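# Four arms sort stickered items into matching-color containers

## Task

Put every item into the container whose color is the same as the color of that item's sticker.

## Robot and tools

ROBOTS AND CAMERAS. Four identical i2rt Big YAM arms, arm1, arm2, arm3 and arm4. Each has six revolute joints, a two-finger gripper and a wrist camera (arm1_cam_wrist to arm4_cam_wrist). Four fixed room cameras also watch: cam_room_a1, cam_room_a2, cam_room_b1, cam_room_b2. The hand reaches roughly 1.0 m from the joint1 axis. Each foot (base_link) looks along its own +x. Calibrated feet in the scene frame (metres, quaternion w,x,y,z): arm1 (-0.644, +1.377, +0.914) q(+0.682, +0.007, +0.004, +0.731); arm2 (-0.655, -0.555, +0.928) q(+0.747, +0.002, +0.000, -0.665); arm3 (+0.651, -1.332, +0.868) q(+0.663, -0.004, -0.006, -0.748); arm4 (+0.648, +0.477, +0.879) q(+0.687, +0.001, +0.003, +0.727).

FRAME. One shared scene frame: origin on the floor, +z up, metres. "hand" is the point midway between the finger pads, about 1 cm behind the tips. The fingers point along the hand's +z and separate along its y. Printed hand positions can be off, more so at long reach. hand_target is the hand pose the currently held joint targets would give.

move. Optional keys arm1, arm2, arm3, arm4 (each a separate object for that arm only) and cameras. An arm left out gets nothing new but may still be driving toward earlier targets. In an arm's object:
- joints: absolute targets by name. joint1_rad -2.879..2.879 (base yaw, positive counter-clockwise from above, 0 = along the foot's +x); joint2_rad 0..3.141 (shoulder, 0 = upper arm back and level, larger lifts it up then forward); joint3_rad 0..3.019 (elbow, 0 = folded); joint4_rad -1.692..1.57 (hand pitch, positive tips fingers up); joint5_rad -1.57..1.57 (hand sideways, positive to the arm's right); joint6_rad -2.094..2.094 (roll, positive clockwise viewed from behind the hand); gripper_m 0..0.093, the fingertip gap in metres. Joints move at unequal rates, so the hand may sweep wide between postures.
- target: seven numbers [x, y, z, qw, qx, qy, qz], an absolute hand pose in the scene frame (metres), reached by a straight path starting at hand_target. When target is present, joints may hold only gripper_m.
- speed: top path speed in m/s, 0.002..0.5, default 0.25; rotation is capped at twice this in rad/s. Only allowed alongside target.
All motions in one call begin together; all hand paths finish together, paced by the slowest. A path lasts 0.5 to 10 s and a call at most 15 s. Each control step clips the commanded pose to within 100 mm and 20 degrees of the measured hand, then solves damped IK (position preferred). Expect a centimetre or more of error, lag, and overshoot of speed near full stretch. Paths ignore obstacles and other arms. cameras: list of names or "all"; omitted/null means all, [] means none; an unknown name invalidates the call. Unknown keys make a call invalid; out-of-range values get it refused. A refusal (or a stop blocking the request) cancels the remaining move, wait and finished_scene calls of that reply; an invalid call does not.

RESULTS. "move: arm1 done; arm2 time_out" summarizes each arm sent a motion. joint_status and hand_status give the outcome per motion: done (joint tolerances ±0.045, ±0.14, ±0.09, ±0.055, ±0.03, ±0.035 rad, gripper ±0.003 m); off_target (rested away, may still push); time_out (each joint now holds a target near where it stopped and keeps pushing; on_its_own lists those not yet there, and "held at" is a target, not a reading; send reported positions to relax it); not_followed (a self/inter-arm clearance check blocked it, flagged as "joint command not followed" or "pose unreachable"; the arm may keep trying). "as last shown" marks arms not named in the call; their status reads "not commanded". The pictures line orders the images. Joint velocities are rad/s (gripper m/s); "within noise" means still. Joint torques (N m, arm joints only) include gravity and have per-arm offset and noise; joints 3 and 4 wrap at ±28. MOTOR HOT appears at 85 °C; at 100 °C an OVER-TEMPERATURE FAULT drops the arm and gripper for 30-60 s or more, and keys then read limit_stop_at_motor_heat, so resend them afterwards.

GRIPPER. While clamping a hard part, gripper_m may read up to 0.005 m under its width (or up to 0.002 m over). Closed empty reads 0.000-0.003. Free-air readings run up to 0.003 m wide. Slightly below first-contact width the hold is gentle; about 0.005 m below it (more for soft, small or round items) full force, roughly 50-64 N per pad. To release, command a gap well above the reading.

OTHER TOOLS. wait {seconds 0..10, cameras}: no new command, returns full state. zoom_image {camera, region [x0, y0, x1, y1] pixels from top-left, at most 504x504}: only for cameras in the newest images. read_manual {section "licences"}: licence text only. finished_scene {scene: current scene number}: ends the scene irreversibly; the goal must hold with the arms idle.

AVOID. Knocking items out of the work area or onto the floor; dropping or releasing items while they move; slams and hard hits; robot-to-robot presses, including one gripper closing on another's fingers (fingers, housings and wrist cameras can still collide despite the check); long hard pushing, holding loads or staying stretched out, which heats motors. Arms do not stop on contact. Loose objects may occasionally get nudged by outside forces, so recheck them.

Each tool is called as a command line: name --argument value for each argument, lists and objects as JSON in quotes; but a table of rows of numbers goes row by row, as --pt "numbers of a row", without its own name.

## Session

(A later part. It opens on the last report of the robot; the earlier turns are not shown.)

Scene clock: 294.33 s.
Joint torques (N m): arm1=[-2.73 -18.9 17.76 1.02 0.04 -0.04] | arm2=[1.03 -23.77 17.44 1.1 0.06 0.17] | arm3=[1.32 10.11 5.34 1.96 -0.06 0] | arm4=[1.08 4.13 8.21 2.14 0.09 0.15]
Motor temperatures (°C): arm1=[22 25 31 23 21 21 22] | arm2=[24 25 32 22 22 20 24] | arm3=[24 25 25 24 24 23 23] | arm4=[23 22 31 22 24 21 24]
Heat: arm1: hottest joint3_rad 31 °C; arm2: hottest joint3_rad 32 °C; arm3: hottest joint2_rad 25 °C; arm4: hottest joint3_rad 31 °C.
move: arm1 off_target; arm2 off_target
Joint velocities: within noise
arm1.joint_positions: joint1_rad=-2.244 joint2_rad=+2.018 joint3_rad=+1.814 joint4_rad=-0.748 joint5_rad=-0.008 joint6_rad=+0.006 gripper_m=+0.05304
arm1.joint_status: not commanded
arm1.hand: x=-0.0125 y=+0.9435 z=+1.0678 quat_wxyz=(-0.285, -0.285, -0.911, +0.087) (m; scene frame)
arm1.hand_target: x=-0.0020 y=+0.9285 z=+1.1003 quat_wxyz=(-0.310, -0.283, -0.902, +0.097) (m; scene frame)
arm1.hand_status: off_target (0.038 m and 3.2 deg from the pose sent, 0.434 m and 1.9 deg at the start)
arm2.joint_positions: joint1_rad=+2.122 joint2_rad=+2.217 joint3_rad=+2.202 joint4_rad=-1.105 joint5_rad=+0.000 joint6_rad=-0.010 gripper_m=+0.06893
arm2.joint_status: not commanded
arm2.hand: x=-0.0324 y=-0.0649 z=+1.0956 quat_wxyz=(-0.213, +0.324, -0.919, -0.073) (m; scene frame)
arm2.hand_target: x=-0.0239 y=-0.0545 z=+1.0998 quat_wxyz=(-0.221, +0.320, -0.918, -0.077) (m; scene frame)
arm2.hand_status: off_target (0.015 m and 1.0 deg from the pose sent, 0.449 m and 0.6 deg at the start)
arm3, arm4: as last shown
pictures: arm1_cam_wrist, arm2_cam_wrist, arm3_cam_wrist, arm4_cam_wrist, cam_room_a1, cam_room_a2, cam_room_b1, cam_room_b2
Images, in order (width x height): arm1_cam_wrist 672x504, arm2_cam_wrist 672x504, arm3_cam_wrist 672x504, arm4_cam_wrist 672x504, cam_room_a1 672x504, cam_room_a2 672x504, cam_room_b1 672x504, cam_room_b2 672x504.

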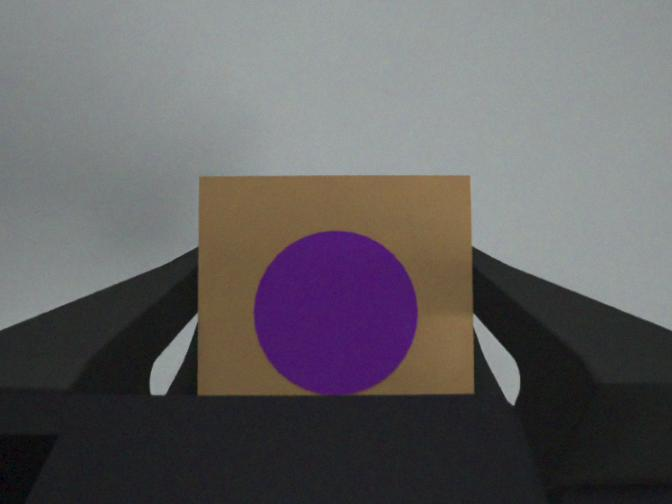

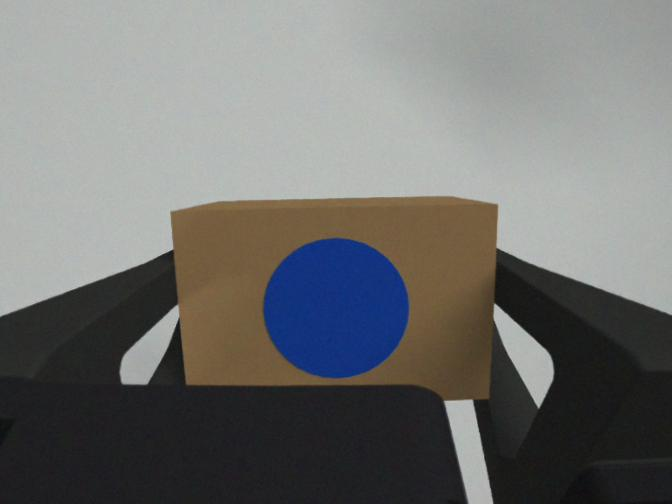

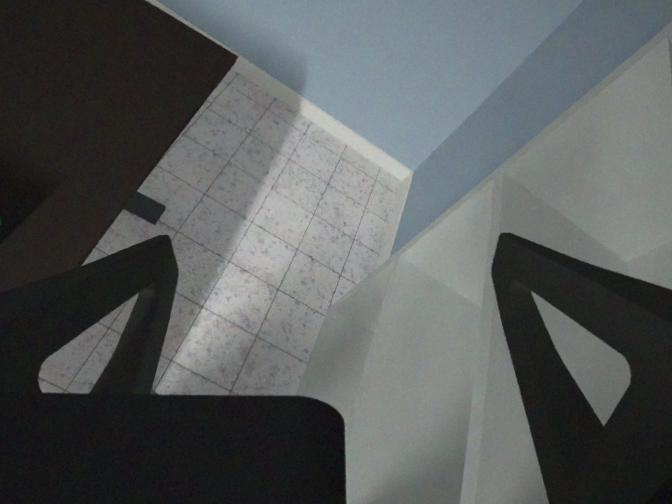

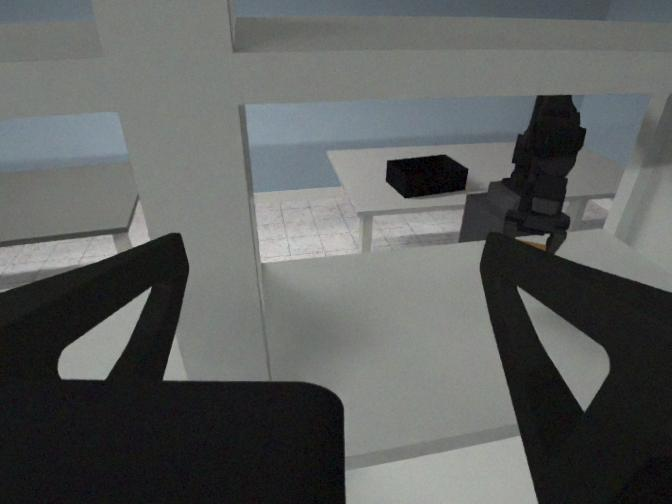

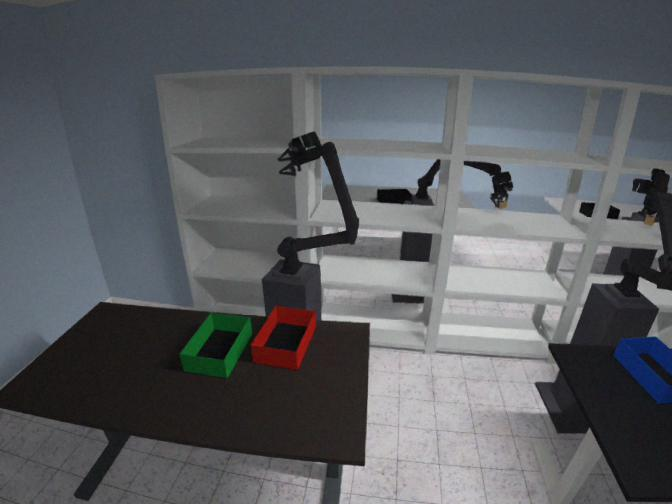

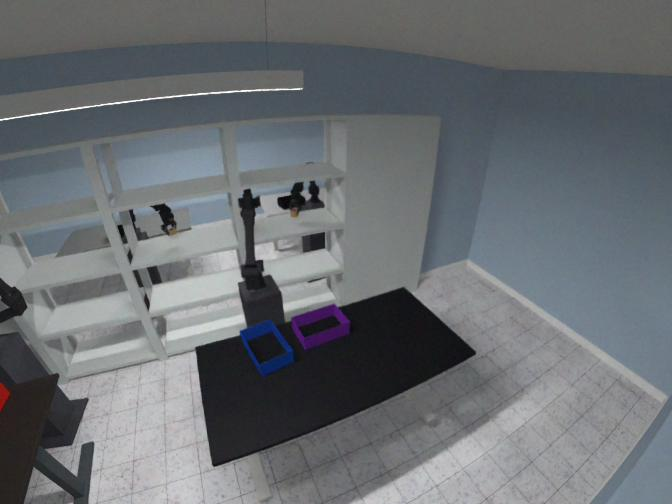

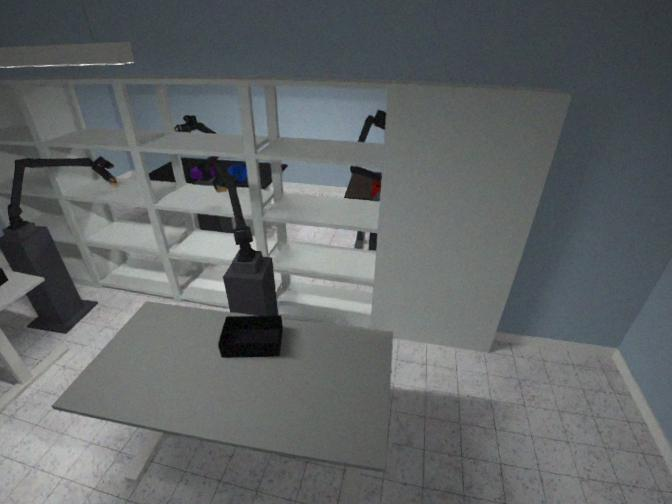

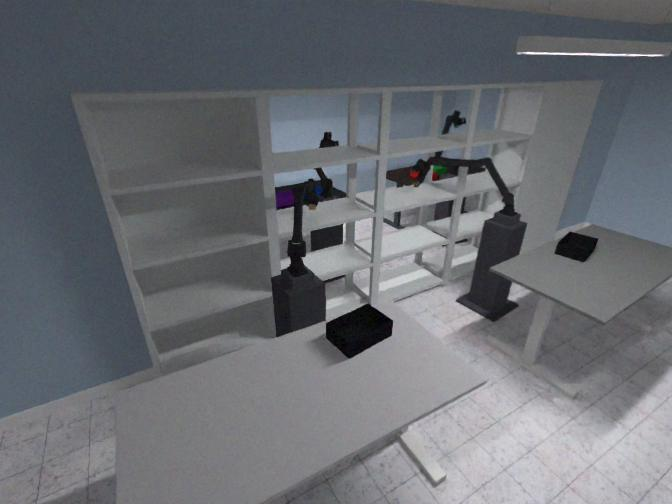

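move --arm1 '{"target":[0.0,0.927,1.08,0.3096,0.2828,0.9026,-0.0970],"speed":0.08}' --arm2 '{"target":[-0.023,-0.054,1.055,0.2202,-0.3198,0.9183,0.0767],"speed":0.08}' --cameras '["arm1_cam_wrist","arm2_cam_wrist","arm4_cam_wrist"]'

move --arm1 '{"target":[0.0,0.927,1.065,0.3096,0.2828,0.9026,-0.0970],"speed":0.08}' --arm2 '{"target":[-0.023,-0.054,1.04,0.2202,-0.3198,0.9183,0.0767],"speed":0.08}' --cameras '["arm1_cam_wrist","arm2_cam_wrist","arm4_cam_wrist"]'

Scene clock: 302.23 s.
Joint torques (N m): arm1=[-2.78 -18.43 14.79 2.06 -0.02 -0.04] | arm2=[0.85 -23.59 11.08 2.47 0.08 0.16] | arm3=[1.14 10.05 5.35 2.02 -0.05 0] | arm4=[1.03 3.84 8.17 2.15 0.1 0.16]
Motor temperatures (°C): arm1=[22 26 33 23 21 21 22] | arm2=[24 25 32 22 22 20 24] | arm3=[24 25 25 24 24 23 23] | arm4=[23 22 31 22 24 21 24]
Heat: arm1: hottest joint3_rad 33 °C; arm2: hottest joint3_rad 32 °C; arm3: hottest joint2_rad 25 °C; arm4: hottest joint3_rad 31 °C.
move: arm1 off_target; arm2 off_target
Joint velocities: within noise
arm1.joint_positions: joint1_rad=-2.244 joint2_rad=+2.024 joint3_rad=+1.814 joint4_rad=-0.736 joint5_rad=-0.008 joint6_rad=+0.006 gripper_m=+0.05304
arm1.joint_status: not commanded
arm1.hand: x=-0.0105 y=+0.9421 z=+1.0651 quat_wxyz=(-0.287, -0.284, -0.910, +0.088) (m; scene frame)
arm1.hand_target: x=-0.0011 y=+0.9278 z=+1.0804 quat_wxyz=(-0.310, -0.283, -0.903, +0.097) (m; scene frame)
arm1.hand_status: off_target (0.024 m and 2.9 deg from the pose sent, 0.024 m and 3.2 deg at the start)
arm2.joint_positions: joint1_rad=+2.122 joint2_rad=+2.222 joint3_rad=+2.175 joint4_rad=-1.028 joint5_rad=+0.000 joint6_rad=-0.010 gripper_m=+0.06893
arm2.joint_status: not commanded
arm2.hand: x=-0.0239 y=-0.0582 z=+1.0872 quat_wxyz=(-0.234, +0.322, -0.914, -0.080) (m; scene frame)
arm2.hand_target: x=-0.0242 y=-0.0548 z=+1.0554 quat_wxyz=(-0.220, +0.320, -0.918, -0.077) (m; scene frame)
arm2.hand_status: off_target (0.033 m and 1.7 deg from the pose sent, 0.043 m and 1.0 deg at the start)
arm3, arm4: as last shown
pictures: arm1_cam_wrist, arm2_cam_wrist, arm4_cam_wrist
Images, in order (width x height): arm1_cam_wrist 672x504, arm2_cam_wrist 672x504, arm4_cam_wrist 672x504.

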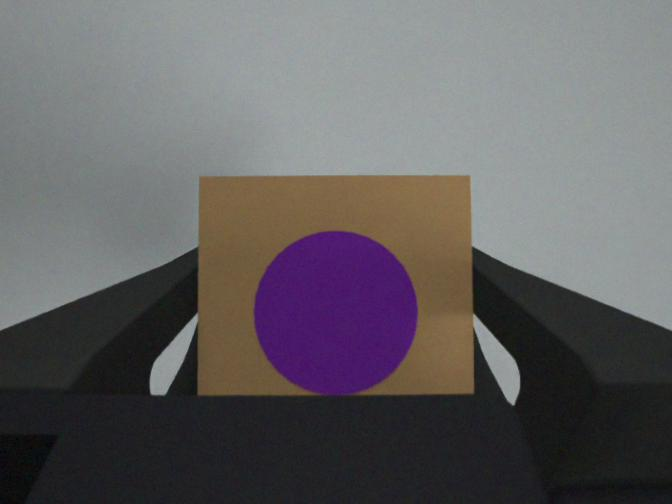

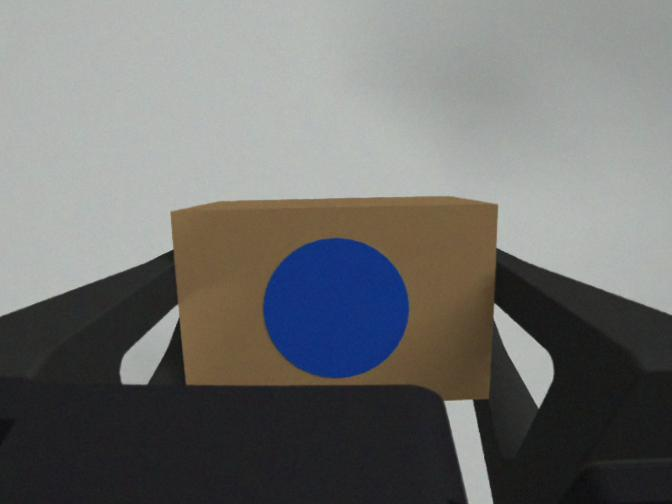

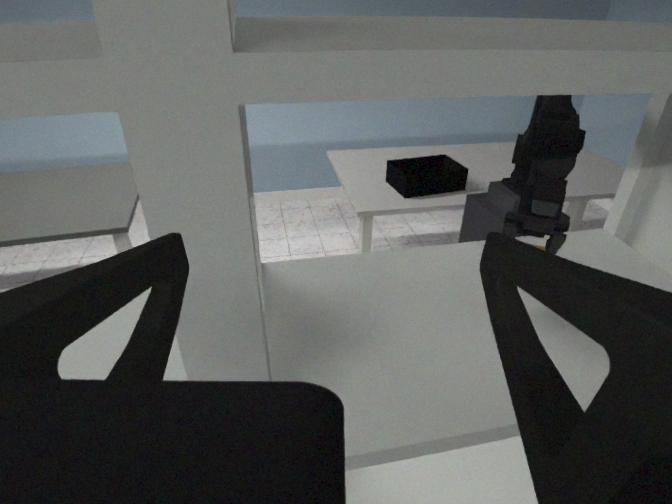

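Scene clock: 303.20 s.
Joint torques (N m): arm1=[-2.61 -18.26 12.86 2.17 0.02 -0.03] | arm2=[1.03 -23.47 10.8 2.5 0.09 0.17] | arm3=[1.26 10.05 5.37 1.94 -0.06 0] | arm4=[0.97 3.96 8.12 2.07 0.13 0.16]
Motor temperatures (°C): arm1=[22 26 33 23 21 21 22] | arm2=[24 26 32 22 22 20 24] | arm3=[24 25 25 24 24 23 23] | arm4=[23 22 31 22 24 21 24]
Heat: arm1: hottest joint3_rad 33 °C; arm2: hottest joint3_rad 32 °C; arm3: hottest joint2_rad 25 °C; arm4: hottest joint3_rad 31 °C.
move: arm1 off_target; arm2 off_target
Joint velocities: within noise
arm1.joint_positions: joint1_rad=-2.244 joint2_rad=+2.037 joint3_rad=+1.814 joint4_rad=-0.703 joint5_rad=-0.008 joint6_rad=+0.006 gripper_m=+0.05304
arm1.joint_status: not commanded
arm1.hand: x=-0.0049 y=+0.9382 z=+1.0598 quat_wxyz=(-0.296, -0.283, -0.908, +0.091) (m; scene frame)
arm1.hand_target: x=-0.0004 y=+0.9273 z=+1.0651 quat_wxyz=(-0.310, -0.283, -0.903, +0.097) (m; scene frame)
arm1.hand_status: off_target (0.013 m and 1.8 deg from the pose sent, 0.018 m and 2.9 deg at the start)
arm2.joint_positions: joint1_rad=+2.122 joint2_rad=+2.223 joint3_rad=+2.148 joint4_rad=-0.993 joint5_rad=+0.000 joint6_rad=-0.010 gripper_m=+0.06893
arm2.joint_status: not commanded
arm2.hand: x=-0.0230 y=-0.0575 z=+1.0771 quat_wxyz=(-0.237, +0.322, -0.913, -0.082) (m; scene frame)
arm2.hand_target: x=-0.0243 y=-0.0549 z=+1.0407 quat_wxyz=(-0.220, +0.320, -0.918, -0.077) (m; scene frame)
arm2.hand_status: off_target (0.037 m and 2.1 deg from the pose sent, 0.047 m and 1.7 deg at the start)
arm3, arm4: as last shown
pictures: arm1_cam_wrist, arm2_cam_wrist, arm4_cam_wrist
Images, in order (width x height): arm1_cam_wrist 672x504, arm2_cam_wrist 672x504, arm4_cam_wrist 672x504.

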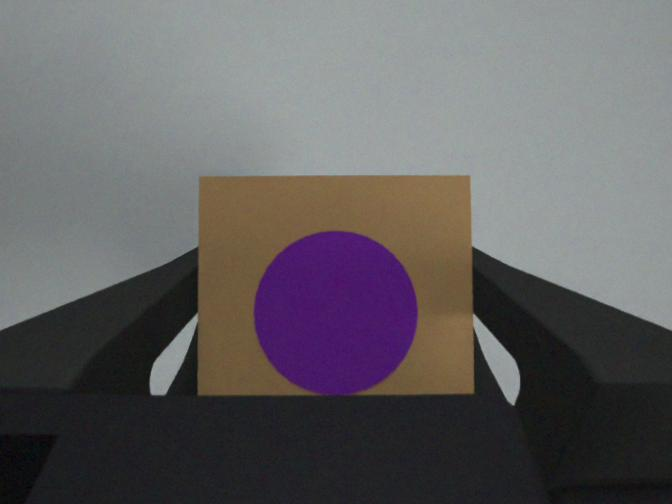

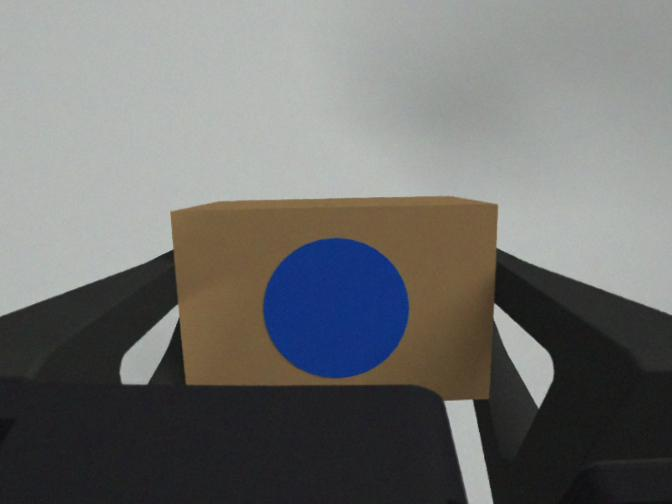

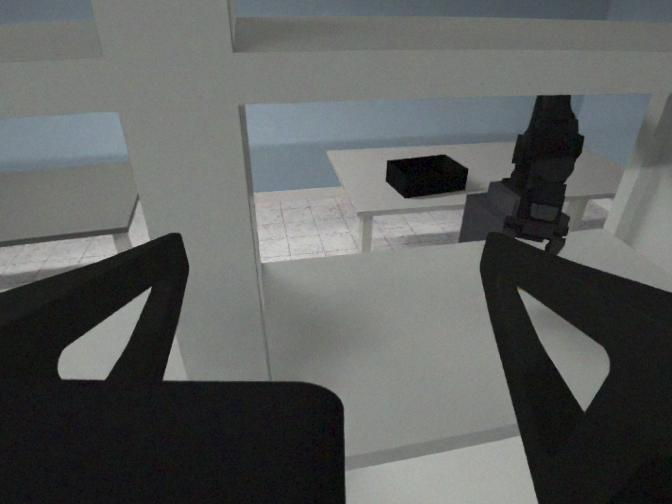

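move --arm1 '{"target":[0.0,0.927,1.045,0.3096,0.2828,0.9026,-0.0970],"speed":0.08}' --arm2 '{"target":[-0.023,-0.054,1.02,0.2202,-0.3198,0.9183,0.0767],"speed":0.08}' --cameras '["arm1_cam_wrist","arm2_cam_wrist"]'

move --arm1 '{"target":[0.0,0.927,1.03,0.3096,0.2828,0.9026,-0.0970],"speed":0.08}' --arm2 '{"target":[-0.023,-0.054,1.01,0.2202,-0.3198,0.9183,0.0767],"speed":0.08}' --cameras '["arm1_cam_wrist","arm2_cam_wrist"]'

Scene clock: 309.57 s.
Joint torques (N m): arm1=[-3.02 -19.19 11.77 2.33 0.02 -0.07] | arm2=[0.91 -23.71 10.89 2.52 0.07 0.16] | arm3=[1.26 10.05 5.31 1.98 -0.06 -0.01] | arm4=[1.03 4.01 8.31 2.11 0.11 0.18]
Motor temperatures (°C): arm1=[22 26 33 23 21 21 22] | arm2=[24 26 32 23 22 20 24] | arm3=[24 25 25 24 24 23 23] | arm4=[23 22 31 22 24 21 24]
Heat: arm1: hottest joint3_rad 33 °C; arm2: hottest joint3_rad 32 °C; arm3: hottest joint2_rad 25 °C; arm4: hottest joint3_rad 31 °C.
move: arm1 done; arm2 off_target
Joint velocities: within noise
arm1.joint_positions: joint1_rad=-2.244 joint2_rad=+2.055 joint3_rad=+1.797 joint4_rad=-0.660 joint5_rad=-0.008 joint6_rad=+0.006 gripper_m=+0.05304
arm1.joint_status: not commanded
arm1.hand: x=-0.0020 y=+0.9360 z=+1.0442 quat_wxyz=(-0.300, -0.283, -0.906, +0.092) (m; scene frame)
arm1.hand_target: x=-0.0001 y=+0.9272 z=+1.0453 quat_wxyz=(-0.310, -0.283, -0.903, +0.097) (m; scene frame)
arm1.hand_status: done (0.009 m and 1.3 deg from the pose sent, 0.019 m and 1.8 deg at the start)
arm2.joint_positions: joint1_rad=+2.122 joint2_rad=+2.235 joint3_rad=+2.112 joint4_rad=-0.949 joint5_rad=+0.000 joint6_rad=-0.010 gripper_m=+0.06893
arm2.joint_status: not commanded
arm2.hand: x=-0.0226 y=-0.0571 z=+1.0546 quat_wxyz=(-0.235, +0.322, -0.914, -0.081) (m; scene frame)
arm2.hand_target: x=-0.0243 y=-0.0549 z=+1.0203 quat_wxyz=(-0.220, +0.320, -0.918, -0.076) (m; scene frame)
arm2.hand_status: off_target (0.035 m and 1.9 deg from the pose sent, 0.057 m and 2.1 deg at the start)
arm3: as last shown
arm4.joint_positions: joint1_rad=+1.295 joint2_rad=+0.294 joint3_rad=+0.903 joint4_rad=-0.519 joint5_rad=-0.001 joint6_rad=-0.012 gripper_m=+0.09402
arm4.joint_status: not commanded
arm4.hand: x=+0.4187 y=+0.5312 z=+1.4259 quat_wxyz=(-0.084, +0.669, -0.071, -0.735) (m; scene frame)
arm4.hand_target: x=+0.4159 y=+0.5308 z=+1.4276 quat_wxyz=(-0.078, +0.665, -0.073, -0.739) (m; scene frame)
arm4.hand_status: not commanded
pictures: arm1_cam_wrist, arm2_cam_wrist
Images, in order (width x height): arm1_cam_wrist 672x504, arm2_cam_wrist 672x504.

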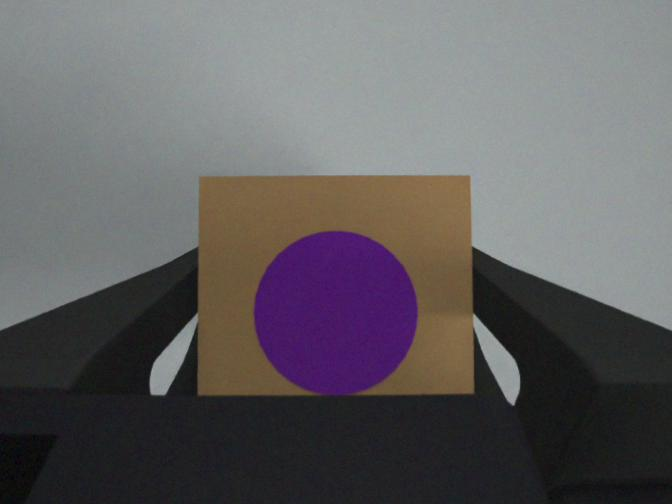

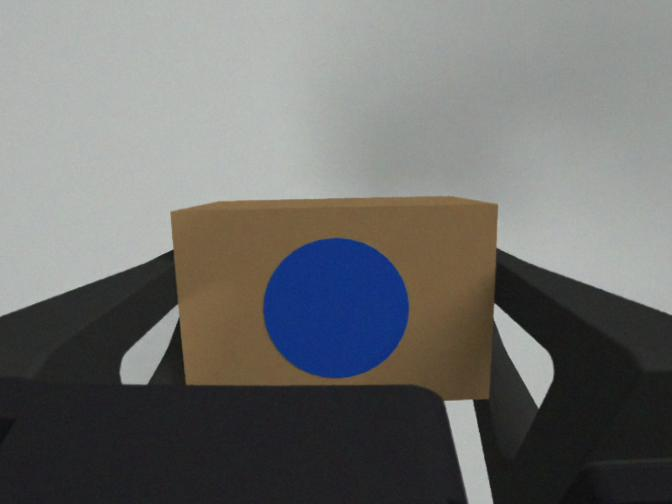

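Scene clock: 310.53 s.
Joint torques (N m): arm1=[-3.14 -18.55 11.66 2.17 0.03 -0.05] | arm2=[0.97 -23.65 10.69 2.51 0.08 0.16] | arm3=[1.2 9.99 5.35 1.94 -0.05 -0.01] | arm4=[1.49 4.13 8.21 2.13 0.11 0.14]
Motor temperatures (°C): arm1=[22 26 33 23 21 21 22] | arm2=[24 26 32 23 22 20 24] | arm3=[24 25 25 24 24 23 23] | arm4=[23 22 31 22 24 21 24]
Heat: arm1: hottest joint3_rad 33 °C; arm2: hottest joint3_rad 32 °C; arm3: hottest joint2_rad 25 °C; arm4: hottest joint3_rad 31 °C.
move: arm1 done; arm2 off_target
Joint velocities: within noise
arm1.joint_positions: joint1_rad=-2.244 joint2_rad=+2.064 joint3_rad=+1.777 joint4_rad=-0.626 joint5_rad=-0.008 joint6_rad=+0.006 gripper_m=+0.05304
arm1.joint_status: not commanded
arm1.hand: x=-0.0016 y=+0.9357 z=+1.0315 quat_wxyz=(-0.302, -0.283, -0.906, +0.092) (m; scene frame)
arm1.hand_target: x=-0.0002 y=+0.9272 z=+1.0301 quat_wxyz=(-0.310, -0.283, -0.903, +0.097) (m; scene frame)
arm1.hand_status: done (0.009 m and 1.1 deg from the pose sent, 0.017 m and 1.3 deg at the start)
arm2.joint_positions: joint1_rad=+2.122 joint2_rad=+2.239 joint3_rad=+2.098 joint4_rad=-0.926 joint5_rad=+0.000 joint6_rad=-0.010 gripper_m=+0.06893
arm2.joint_status: not commanded
arm2.hand: x=-0.0219 y=-0.0565 z=+1.0476 quat_wxyz=(-0.237, +0.322, -0.913, -0.082) (m; scene frame)
arm2.hand_target: x=-0.0245 y=-0.0551 z=+1.0104 quat_wxyz=(-0.220, +0.320, -0.918, -0.076) (m; scene frame)
arm2.hand_status: off_target (0.038 m and 2.1 deg from the pose sent, 0.045 m and 1.9 deg at the start)
arm3, arm4: as last shown
arm4.hand: x=+0.4187 y=+0.5311 z=+1.4260 quat_wxyz=(-0.084, +0.669, -0.071, -0.735) (m; scene frame)
arm4.hand_target: x=+0.4159 y=+0.5308 z=+1.4277 quat_wxyz=(-0.078, +0.665, -0.073, -0.739) (m; scene frame)
pictures: arm1_cam_wrist, arm2_cam_wrist
Images, in order (width x height): arm1_cam_wrist 672x504, arm2_cam_wrist 672x504.

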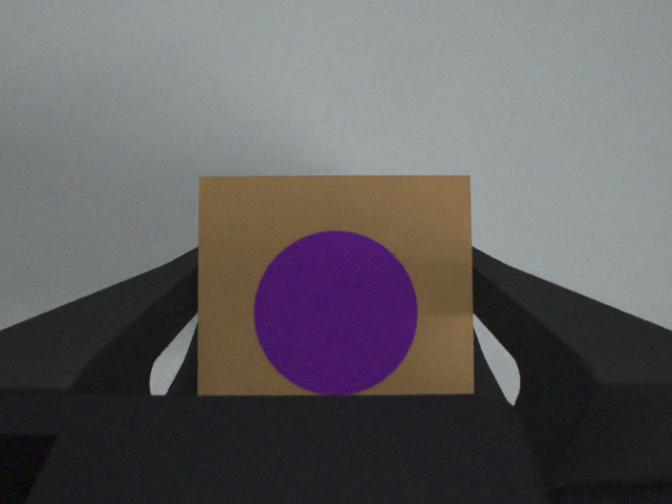

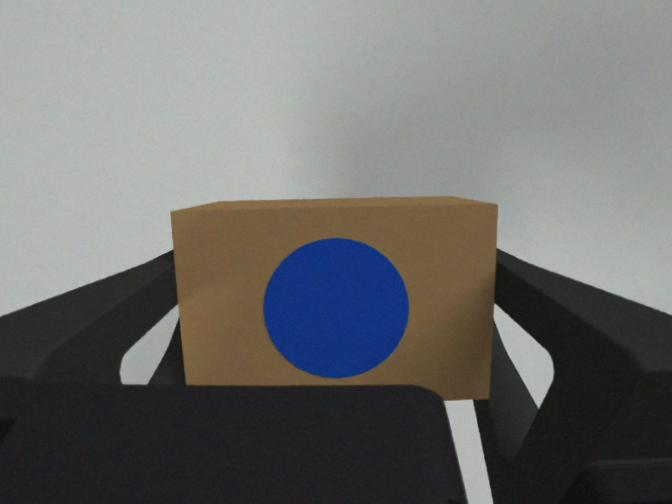

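move --arm1 '{"target":[0.0,0.927,1.018,0.3096,0.2828,0.9026,-0.0970],"speed":0.08}' --arm2 '{"target":[-0.023,-0.054,0.985,0.2202,-0.3198,0.9183,0.0767],"speed":0.08}' --cameras '["arm4_cam_wrist","cam_room_a1","cam_room_a2"]'

zoom_image --camera "cam_room_a2" --region '[130, 150, 350, 300]'

zoom_image --camera "cam_room_a1" --region '[430, 140, 672, 300]'

Scene clock: 316.37 s.
Joint torques (N m): arm1=[-3.02 -19.14 11.48 2.21 0.02 -0.03] | arm2=[0.91 -23.94 10.91 2.51 0.08 0.18] | arm3=[1.32 9.93 5.34 1.98 -0.04 -0.01] | arm4=[1.38 3.9 8.12 2.04 0.11 0.15]
Motor temperatures (°C): arm1=[22 27 34 23 21 21 22] | arm2=[24 27 32 23 22 20 24] | arm3=[24 25 25 24 24 23 23] | arm4=[23 22 32 22 24 21 24]
Heat: arm1: hottest joint3_rad 34 °C; arm2: hottest joint3_rad 32 °C; arm3: hottest joint2_rad 25 °C; arm4: hottest joint3_rad 32 °C.
move: arm1 done; arm2 off_target
Joint velocities: within noise
arm1.joint_positions: joint1_rad=-2.244 joint2_rad=+2.075 joint3_rad=+1.762 joint4_rad=-0.600 joint5_rad=-0.008 joint6_rad=+0.006 gripper_m=+0.05304
arm1.joint_status: not commanded
arm1.hand: x=-0.0015 y=+0.9355 z=+1.0196 quat_wxyz=(-0.302, -0.283, -0.906, +0.093) (m; scene frame)
arm1.hand_target: x=-0.0001 y=+0.9271 z=+1.0181 quat_wxyz=(-0.310, -0.283, -0.903, +0.097) (m; scene frame)
arm1.hand_status: done (0.009 m and 1.0 deg from the pose sent, 0.016 m and 1.1 deg at the start)
arm2.joint_positions: joint1_rad=+2.122 joint2_rad=+2.261 joint3_rad=+2.061 joint4_rad=-0.875 joint5_rad=+0.000 joint6_rad=-0.010 gripper_m=+0.06893
arm2.joint_status: not commanded
arm2.hand: x=-0.0215 y=-0.0562 z=+1.0179 quat_wxyz=(-0.234, +0.322, -0.914, -0.080) (m; scene frame)
arm2.hand_target: x=-0.0241 y=-0.0548 z=+0.9856 quat_wxyz=(-0.220, +0.320, -0.918, -0.077) (m; scene frame)
arm2.hand_status: off_target (0.033 m and 1.7 deg from the pose sent, 0.063 m and 2.1 deg at the start)
arm3, arm4: as last shown
pictures: arm4_cam_wrist, cam_room_a1, cam_room_a2
Images, in order (width x height): arm4_cam_wrist 672x504, cam_room_a1 672x504, cam_room_a2 672x504.

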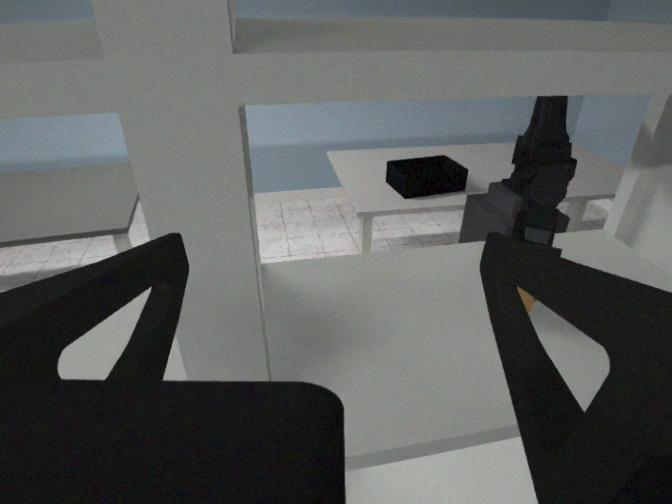

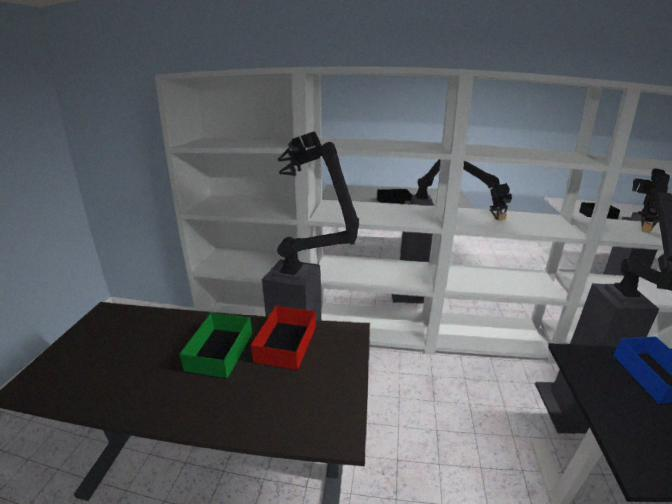

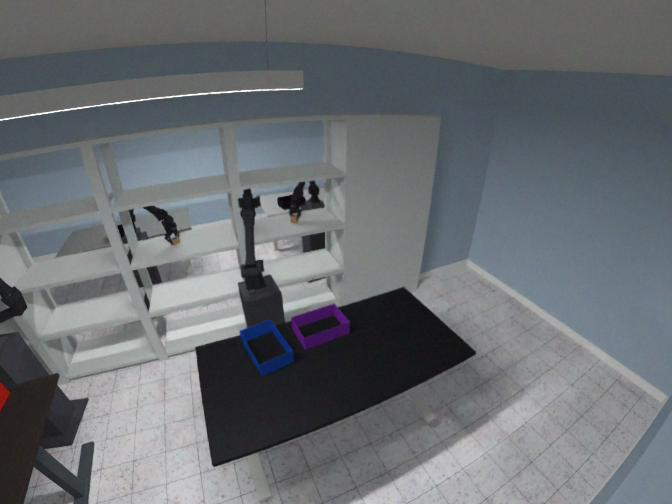

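Scaled by 2.291.

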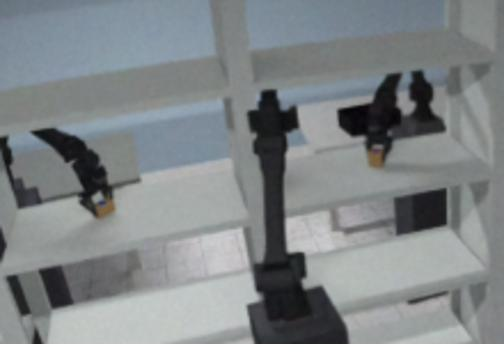

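Scaled by 2.083.

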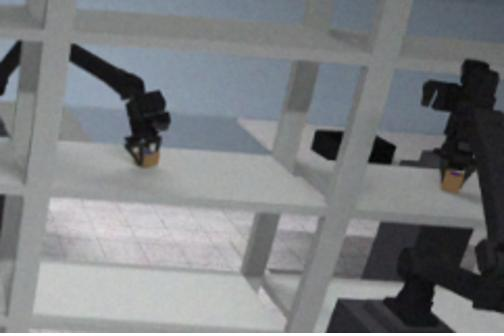

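move --arm1 '{"target":[0.0,0.927,1.008,0.3096,0.2828,0.9026,-0.0970],"speed":0.06}' --arm2 '{"target":[-0.023,-0.054,0.978,0.2202,-0.3198,0.9183,0.0767],"speed":0.06}' --cameras '["arm1_cam_wrist","arm2_cam_wrist"]'

move --arm1 '{"target":[0.0,0.927,0.998,0.3096,0.2828,0.9026,-0.0970],"speed":0.06}' --arm2 '{"target":[-0.023,-0.054,0.97,0.2202,-0.3198,0.9183,0.0767],"speed":0.06}' --cameras '["arm1_cam_wrist","arm2_cam_wrist"]'

Scene clock: 321.17 s.
Joint torques (N m): arm1=[-2.73 -18.02 11.25 2.19 -0.03 -0.02] | arm2=[1.03 -23.59 10.59 2.48 0.08 0.17] | arm3=[1.2 10.05 5.34 1.99 -0.04 0] | arm4=[0.97 4.19 8.12 1.99 0.11 0.18]
Motor temperatures (°C): arm1=[22 27 33 23 21 21 23] | arm2=[24 27 32 23 22 20 24] | arm3=[24 25 25 24 24 23 23] | arm4=[23 22 32 22 24 21 24]
Heat: arm1: hottest joint3_rad 33 °C; arm2: hottest joint3_rad 32 °C; arm3: hottest joint2_rad 25 °C; arm4: hottest joint3_rad 32 °C.
move: arm1 off_target; arm2 off_target
Joint velocities: within noise
arm1.joint_positions: joint1_rad=-2.244 joint2_rad=+2.079 joint3_rad=+1.752 joint4_rad=-0.578 joint5_rad=-0.008 joint6_rad=+0.006 gripper_m=+0.05304
arm1.joint_status: not commanded
arm1.hand: x=-0.0004 y=+0.9347 z=+1.0155 quat_wxyz=(-0.307, -0.282, -0.904, +0.094) (m; scene frame)
arm1.hand_target: x=-0.0002 y=+0.9272 z=+1.0083 quat_wxyz=(-0.310, -0.283, -0.903, +0.097) (m; scene frame)
arm1.hand_status: off_target (0.011 m and 0.5 deg from the pose sent, 0.014 m and 1.1 deg at the start)
arm2.joint_positions: joint1_rad=+2.122 joint2_rad=+2.262 joint3_rad=+2.055 joint4_rad=-0.860 joint5_rad=+0.000 joint6_rad=-0.010 gripper_m=+0.06893
arm2.joint_status: not commanded
arm2.hand: x=-0.0205 y=-0.0554 z=+1.0158 quat_wxyz=(-0.237, +0.322, -0.913, -0.082) (m; scene frame)
arm2.hand_target: x=-0.0244 y=-0.0550 z=+0.9787 quat_wxyz=(-0.220, +0.320, -0.918, -0.077) (m; scene frame)
arm2.hand_status: off_target (0.038 m and 2.1 deg from the pose sent, 0.040 m and 1.7 deg at the start)
arm3, arm4: as last shown
pictures: arm1_cam_wrist, arm2_cam_wrist
Images, in order (width x height): arm1_cam_wrist 672x504, arm2_cam_wrist 672x504.

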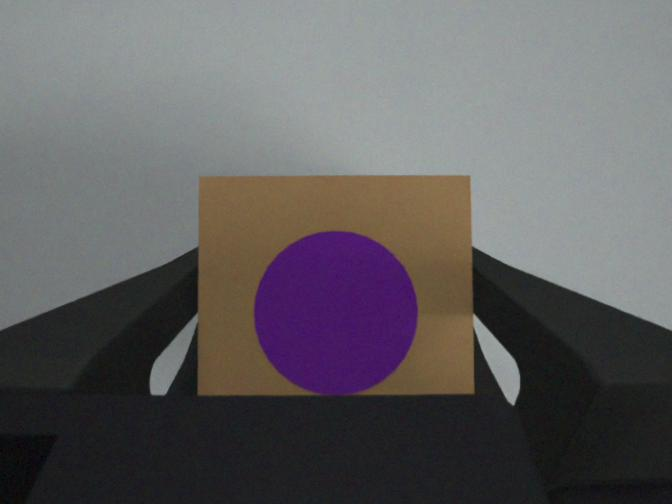

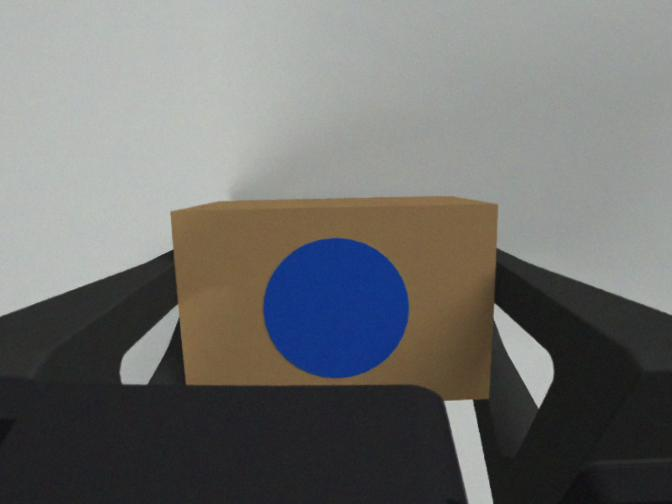

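Scene clock: 322.13 s.
Joint torques (N m): arm1=[-2.55 -17.67 10.74 2.04 0.02 -0.01] | arm2=[0.85 -23.3 10.18 2.51 0.07 0.17] | arm3=[1.26 10.11 5.37 1.96 -0.05 -0.01] | arm4=[1.38 4.48 8.14 2.04 0.13 0.18]
Motor temperatures (°C): arm1=[22 27 33 23 21 21 23] | arm2=[24 27 32 23 22 20 24] | arm3=[24 25 25 24 24 23 23] | arm4=[23 22 32 22 24 21 24]
Heat: arm1: hottest joint3_rad 33 °C; arm2: hottest joint3_rad 32 °C; arm3: hottest joint2_rad 25 °C; arm4: hottest joint3_rad 32 °C.
move: arm1 off_target; arm2 off_target
Joint velocities: within noise
arm1.joint_positions: joint1_rad=-2.244 joint2_rad=+2.079 joint3_rad=+1.744 joint4_rad=-0.554 joint5_rad=-0.008 joint6_rad=+0.006 gripper_m=+0.05304
arm1.joint_status: not commanded
arm1.hand: x=+0.0011 y=+0.9336 z=+1.0147 quat_wxyz=(-0.313, -0.281, -0.902, +0.096) (m; scene frame)
arm1.hand_target: x=-0.0004 y=+0.9274 z=+0.9981 quat_wxyz=(-0.310, -0.283, -0.903, +0.097) (m; scene frame)
arm1.hand_status: off_target (0.018 m and 0.5 deg from the pose sent, 0.019 m and 0.6 deg at the start)
arm2.joint_positions: joint1_rad=+2.122 joint2_rad=+2.263 joint3_rad=+2.048 joint4_rad=-0.843 joint5_rad=+0.000 joint6_rad=-0.010 gripper_m=+0.06893
arm2.joint_status: not commanded
arm2.hand: x=-0.0194 y=-0.0545 z=+1.0135 quat_wxyz=(-0.241, +0.321, -0.912, -0.083) (m; scene frame)
arm2.hand_target: x=-0.0247 y=-0.0553 z=+0.9709 quat_wxyz=(-0.220, +0.320, -0.918, -0.076) (m; scene frame)
arm2.hand_status: off_target (0.044 m and 2.6 deg from the pose sent, 0.046 m and 2.1 deg at the start)
arm3.joint_positions: joint1_rad=+0.075 joint2_rad=+0.276 joint3_rad=+1.523 joint4_rad=-1.599 joint5_rad=-0.185 joint6_rad=-0.597 gripper_m=+0.09396
arm3.joint_status: not commanded
arm3.hand: x=+0.6803 y=-1.3506 z=+1.4452 quat_wxyz=(-0.326, -0.350, -0.735, +0.481) (m; scene frame)
arm3.hand_target: x=+0.6804 y=-1.3484 z=+1.4507 quat_wxyz=(-0.328, -0.347, -0.731, +0.487) (m; scene frame)
arm3.hand_status: not commanded
arm4: as last shown
pictures: arm1_cam_wrist, arm2_cam_wrist
Images, in order (width x height): arm1_cam_wrist 672x504, arm2_cam_wrist 672x504.

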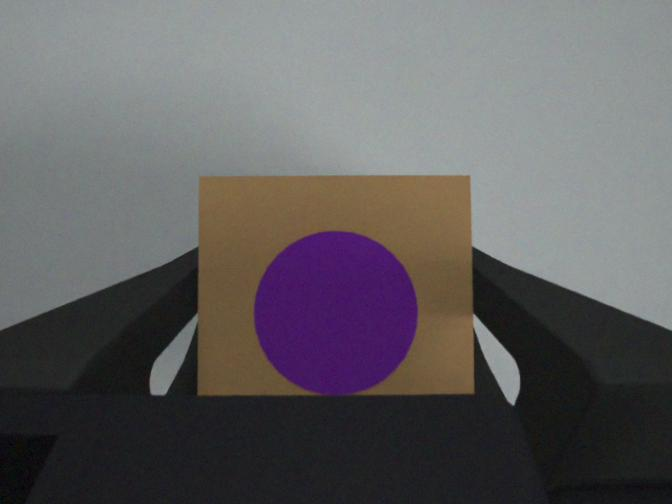

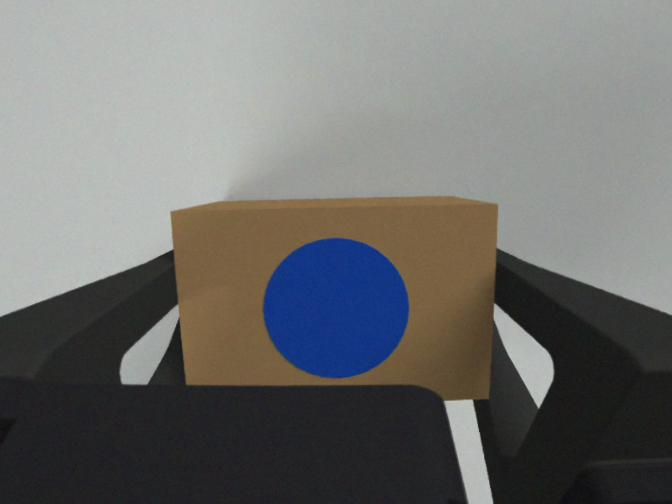

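move --arm1 '{"joints":{"gripper_m":0.09}}' --arm2 '{"target":[-0.023,-0.054,0.958,0.2202,-0.3198,0.9183,0.0767],"speed":0.06}' --cameras '["arm1_cam_wrist","arm2_cam_wrist"]'

move --arm2 '{"target":[-0.023,-0.054,0.948,0.2202,-0.3198,0.9183,0.0767],"speed":0.06}' --cameras '["arm1_cam_wrist","arm2_cam_wrist"]'

Scene clock: 327.70 s.
Joint torques (N m): arm1=[-2.32 -18.37 10.59 2.18 0.04 -0.02] | arm2=[1.03 -22.65 9.5 2.48 0.09 0.17] | arm3=[1.32 9.82 5.3 1.94 -0.04 -0.01] | arm4=[0.91 4.66 8.32 2.11 0.11 0.17]
Motor temperatures (°C): arm1=[22 27 33 23 21 21 23] | arm2=[24 27 32 23 22 20 24] | arm3=[24 25 25 24 24 23 23] | arm4=[23 22 32 22 24 21 24]
Heat: arm1: hottest joint3_rad 33 °C; arm2: hottest joint3_rad 32 °C; arm3: hottest joint2_rad 25 °C; arm4: hottest joint3_rad 32 °C.
move: arm1 done; arm2 off_target
Joint velocities: within noise
arm1.joint_positions: joint1_rad=-2.244 joint2_rad=+2.087 joint3_rad=+1.744 joint4_rad=-0.554 joint5_rad=-0.008 joint6_rad=+0.006 gripper_m=+0.08996
arm1.joint_status: all done
arm1.hand: x=+0.0009 y=+0.9338 z=+1.0086 quat_wxyz=(-0.310, -0.282, -0.903, +0.095) (m; scene frame)
arm1.hand_target: x=-0.0004 y=+0.9274 z=+0.9982 quat_wxyz=(-0.310, -0.283, -0.903, +0.097) (m; scene frame)
arm1.hand_status: not commanded
arm2.joint_positions: joint1_rad=+2.122 joint2_rad=+2.263 joint3_rad=+2.040 joint4_rad=-0.817 joint5_rad=+0.000 joint6_rad=-0.010 gripper_m=+0.06893
arm2.joint_status: not commanded
arm2.hand: x=-0.0169 y=-0.0525 z=+1.0127 quat_wxyz=(-0.249, +0.321, -0.910, -0.086) (m; scene frame)
arm2.hand_target: x=-0.0253 y=-0.0558 z=+0.9594 quat_wxyz=(-0.220, +0.320, -0.918, -0.076) (m; scene frame)
arm2.hand_status: off_target (0.055 m and 3.6 deg from the pose sent, 0.056 m and 2.6 deg at the start)
arm3, arm4: as last shown
pictures: arm1_cam_wrist, arm2_cam_wrist
Images, in order (width x height): arm1_cam_wrist 672x504, arm2_cam_wrist 672x504.

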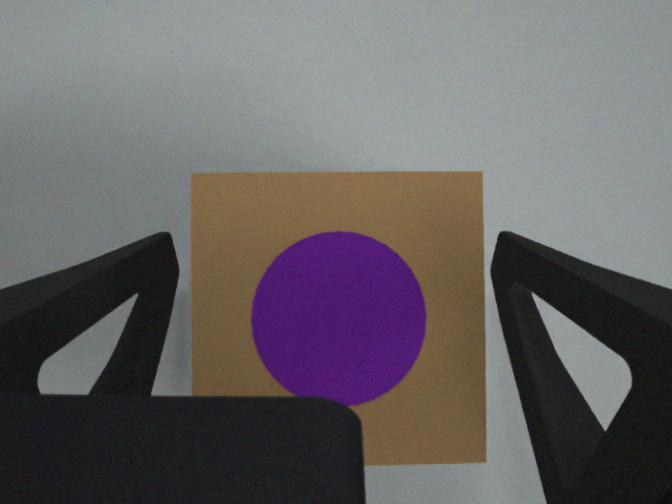

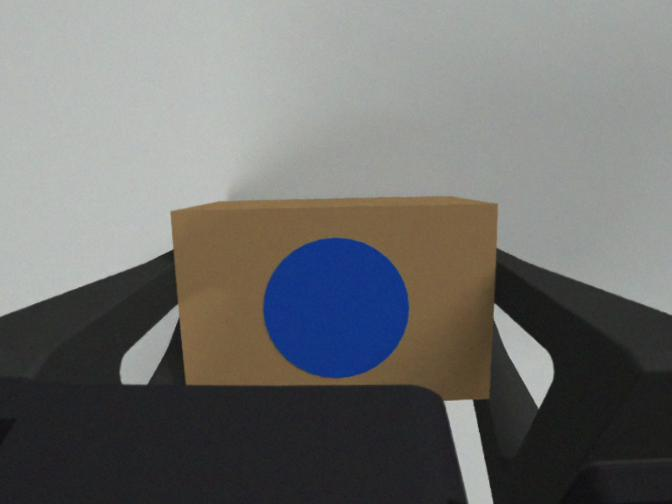

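Scene clock: 328.67 s.
Joint torques (N m): arm1=[-2.9 -18.73 10.82 2.1 0.02 0.02] | arm2=[1.03 -22.01 8.95 2.45 0.09 0.17] | arm3=[1.2 9.99 5.35 1.99 -0.06 0] | arm4=[0.79 4.25 8.12 1.99 0.11 0.15]
Motor temperatures (°C): arm1=[22 27 33 23 21 21 22] | arm2=[24 27 32 23 22 20 25] | arm3=[24 25 25 24 24 23 23] | arm4=[23 22 32 22 24 21 24]
Heat: arm1: hottest joint3_rad 33 °C; arm2: hottest joint3_rad 32 °C; arm3: hottest joint2_rad 25 °C; arm4: hottest joint3_rad 32 °C.
move: arm2 off_target
Joint velocities: within noise
arm1, arm3, arm4: as last shown
arm2.joint_positions: joint1_rad=+2.122 joint2_rad=+2.263 joint3_rad=+2.034 joint4_rad=-0.796 joint5_rad=+0.000 joint6_rad=-0.010 gripper_m=+0.06893
arm2.joint_status: not commanded
arm2.hand: x=-0.0147 y=-0.0508 z=+1.0124 quat_wxyz=(-0.256, +0.320, -0.908, -0.088) (m; scene frame)
arm2.hand_target: x=-0.0259 y=-0.0563 z=+0.9501 quat_wxyz=(-0.220, +0.320, -0.918, -0.076) (m; scene frame)
arm2.hand_status: off_target (0.065 m and 4.5 deg from the pose sent, 0.065 m and 3.6 deg at the start)
pictures: arm1_cam_wrist, arm2_cam_wrist
Images, in order (width x height): arm1_cam_wrist 672x504, arm2_cam_wrist 672x504.

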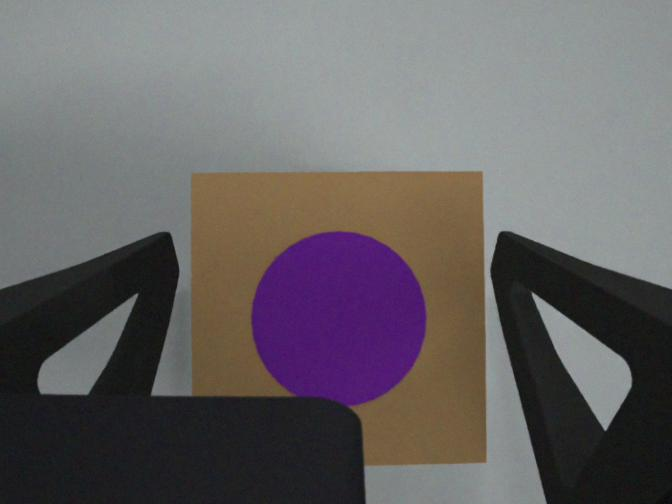

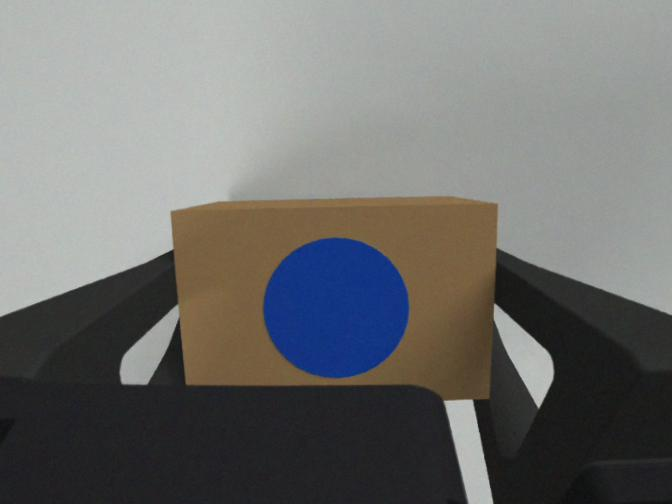

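move --arm2 '{"target":[-0.032,-0.061,0.975,0.1879,-0.3223,0.9255,0.0655],"speed":0.06}' --arm1 '{"target":[0.0,0.927,1.11,0.3096,0.2828,0.9026,-0.0970],"speed":0.12}' --cameras '["arm1_cam_wrist","arm2_cam_wrist"]'

Scene clock: 335.77 s.
Joint torques (N m): arm1=[-2.67 -20.01 16.39 0.85 0.03 -0.05] | arm2=[0.97 -22.83 13.2 0.27 0.09 0.12] | arm3=[1.26 9.99 5.34 2 -0.05 0] | arm4=[1.38 4.42 8.23 2.03 0.12 0.2]
Motor temperatures (°C): arm1=[22 27 34 23 21 21 22] | arm2=[24 27 32 23 22 20 25] | arm3=[24 25 25 24 24 23 23] | arm4=[23 22 32 22 24 21 24]
Heat: arm1: hottest joint3_rad 34 °C; arm2: hottest joint3_rad 32 °C; arm3: hottest joint2_rad 25 °C; arm4: hottest joint3_rad 32 °C.
move: arm1 off_target; arm2 off_target
Joint velocities: within noise
arm1.joint_positions: joint1_rad=-2.244 joint2_rad=+2.036 joint3_rad=+1.850 joint4_rad=-0.771 joint5_rad=-0.008 joint6_rad=+0.006 gripper_m=+0.08996
arm1.joint_status: not commanded
arm1.hand: x=-0.0078 y=+0.9403 z=+1.0697 quat_wxyz=(-0.282, -0.285, -0.912, +0.086) (m; scene frame)
arm1.hand_target: x=-0.0017 y=+0.9283 z=+1.1102 quat_wxyz=(-0.310, -0.283, -0.903, +0.097) (m; scene frame)
arm1.hand_status: off_target (0.043 m and 3.5 deg from the pose sent, 0.102 m and 0.3 deg at the start)
arm2.joint_positions: joint1_rad=+2.122 joint2_rad=+2.263 joint3_rad=+2.053 joint4_rad=-0.895 joint5_rad=+0.000 joint6_rad=-0.005 gripper_m=+0.06893
arm2.joint_status: not commanded
arm2.hand: x=-0.0270 y=-0.0605 z=+1.0100 quat_wxyz=(-0.220, +0.321, -0.918, -0.076) (m; scene frame)
arm2.hand_target: x=-0.0330 y=-0.0617 z=+0.9757 quat_wxyz=(-0.189, +0.322, -0.925, -0.066) (m; scene frame)
arm2.hand_status: off_target (0.035 m and 3.9 deg from the pose sent, 0.042 m and 8.5 deg at the start)
arm3, arm4: as last shown
pictures: arm1_cam_wrist, arm2_cam_wrist
Images, in order (width x height): arm1_cam_wrist 672x504, arm2_cam_wrist 672x504.

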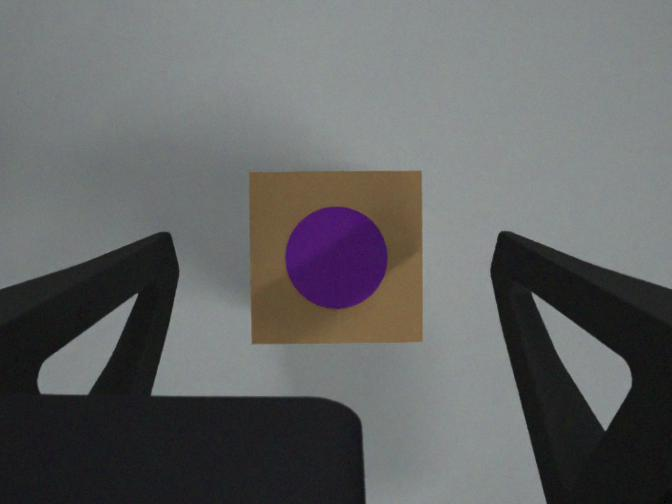

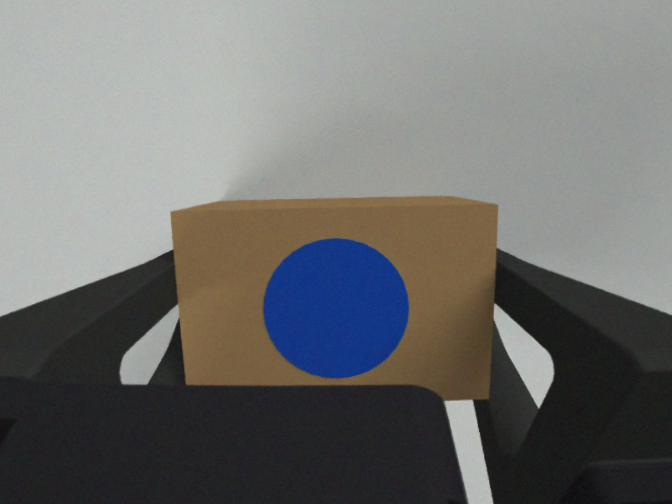

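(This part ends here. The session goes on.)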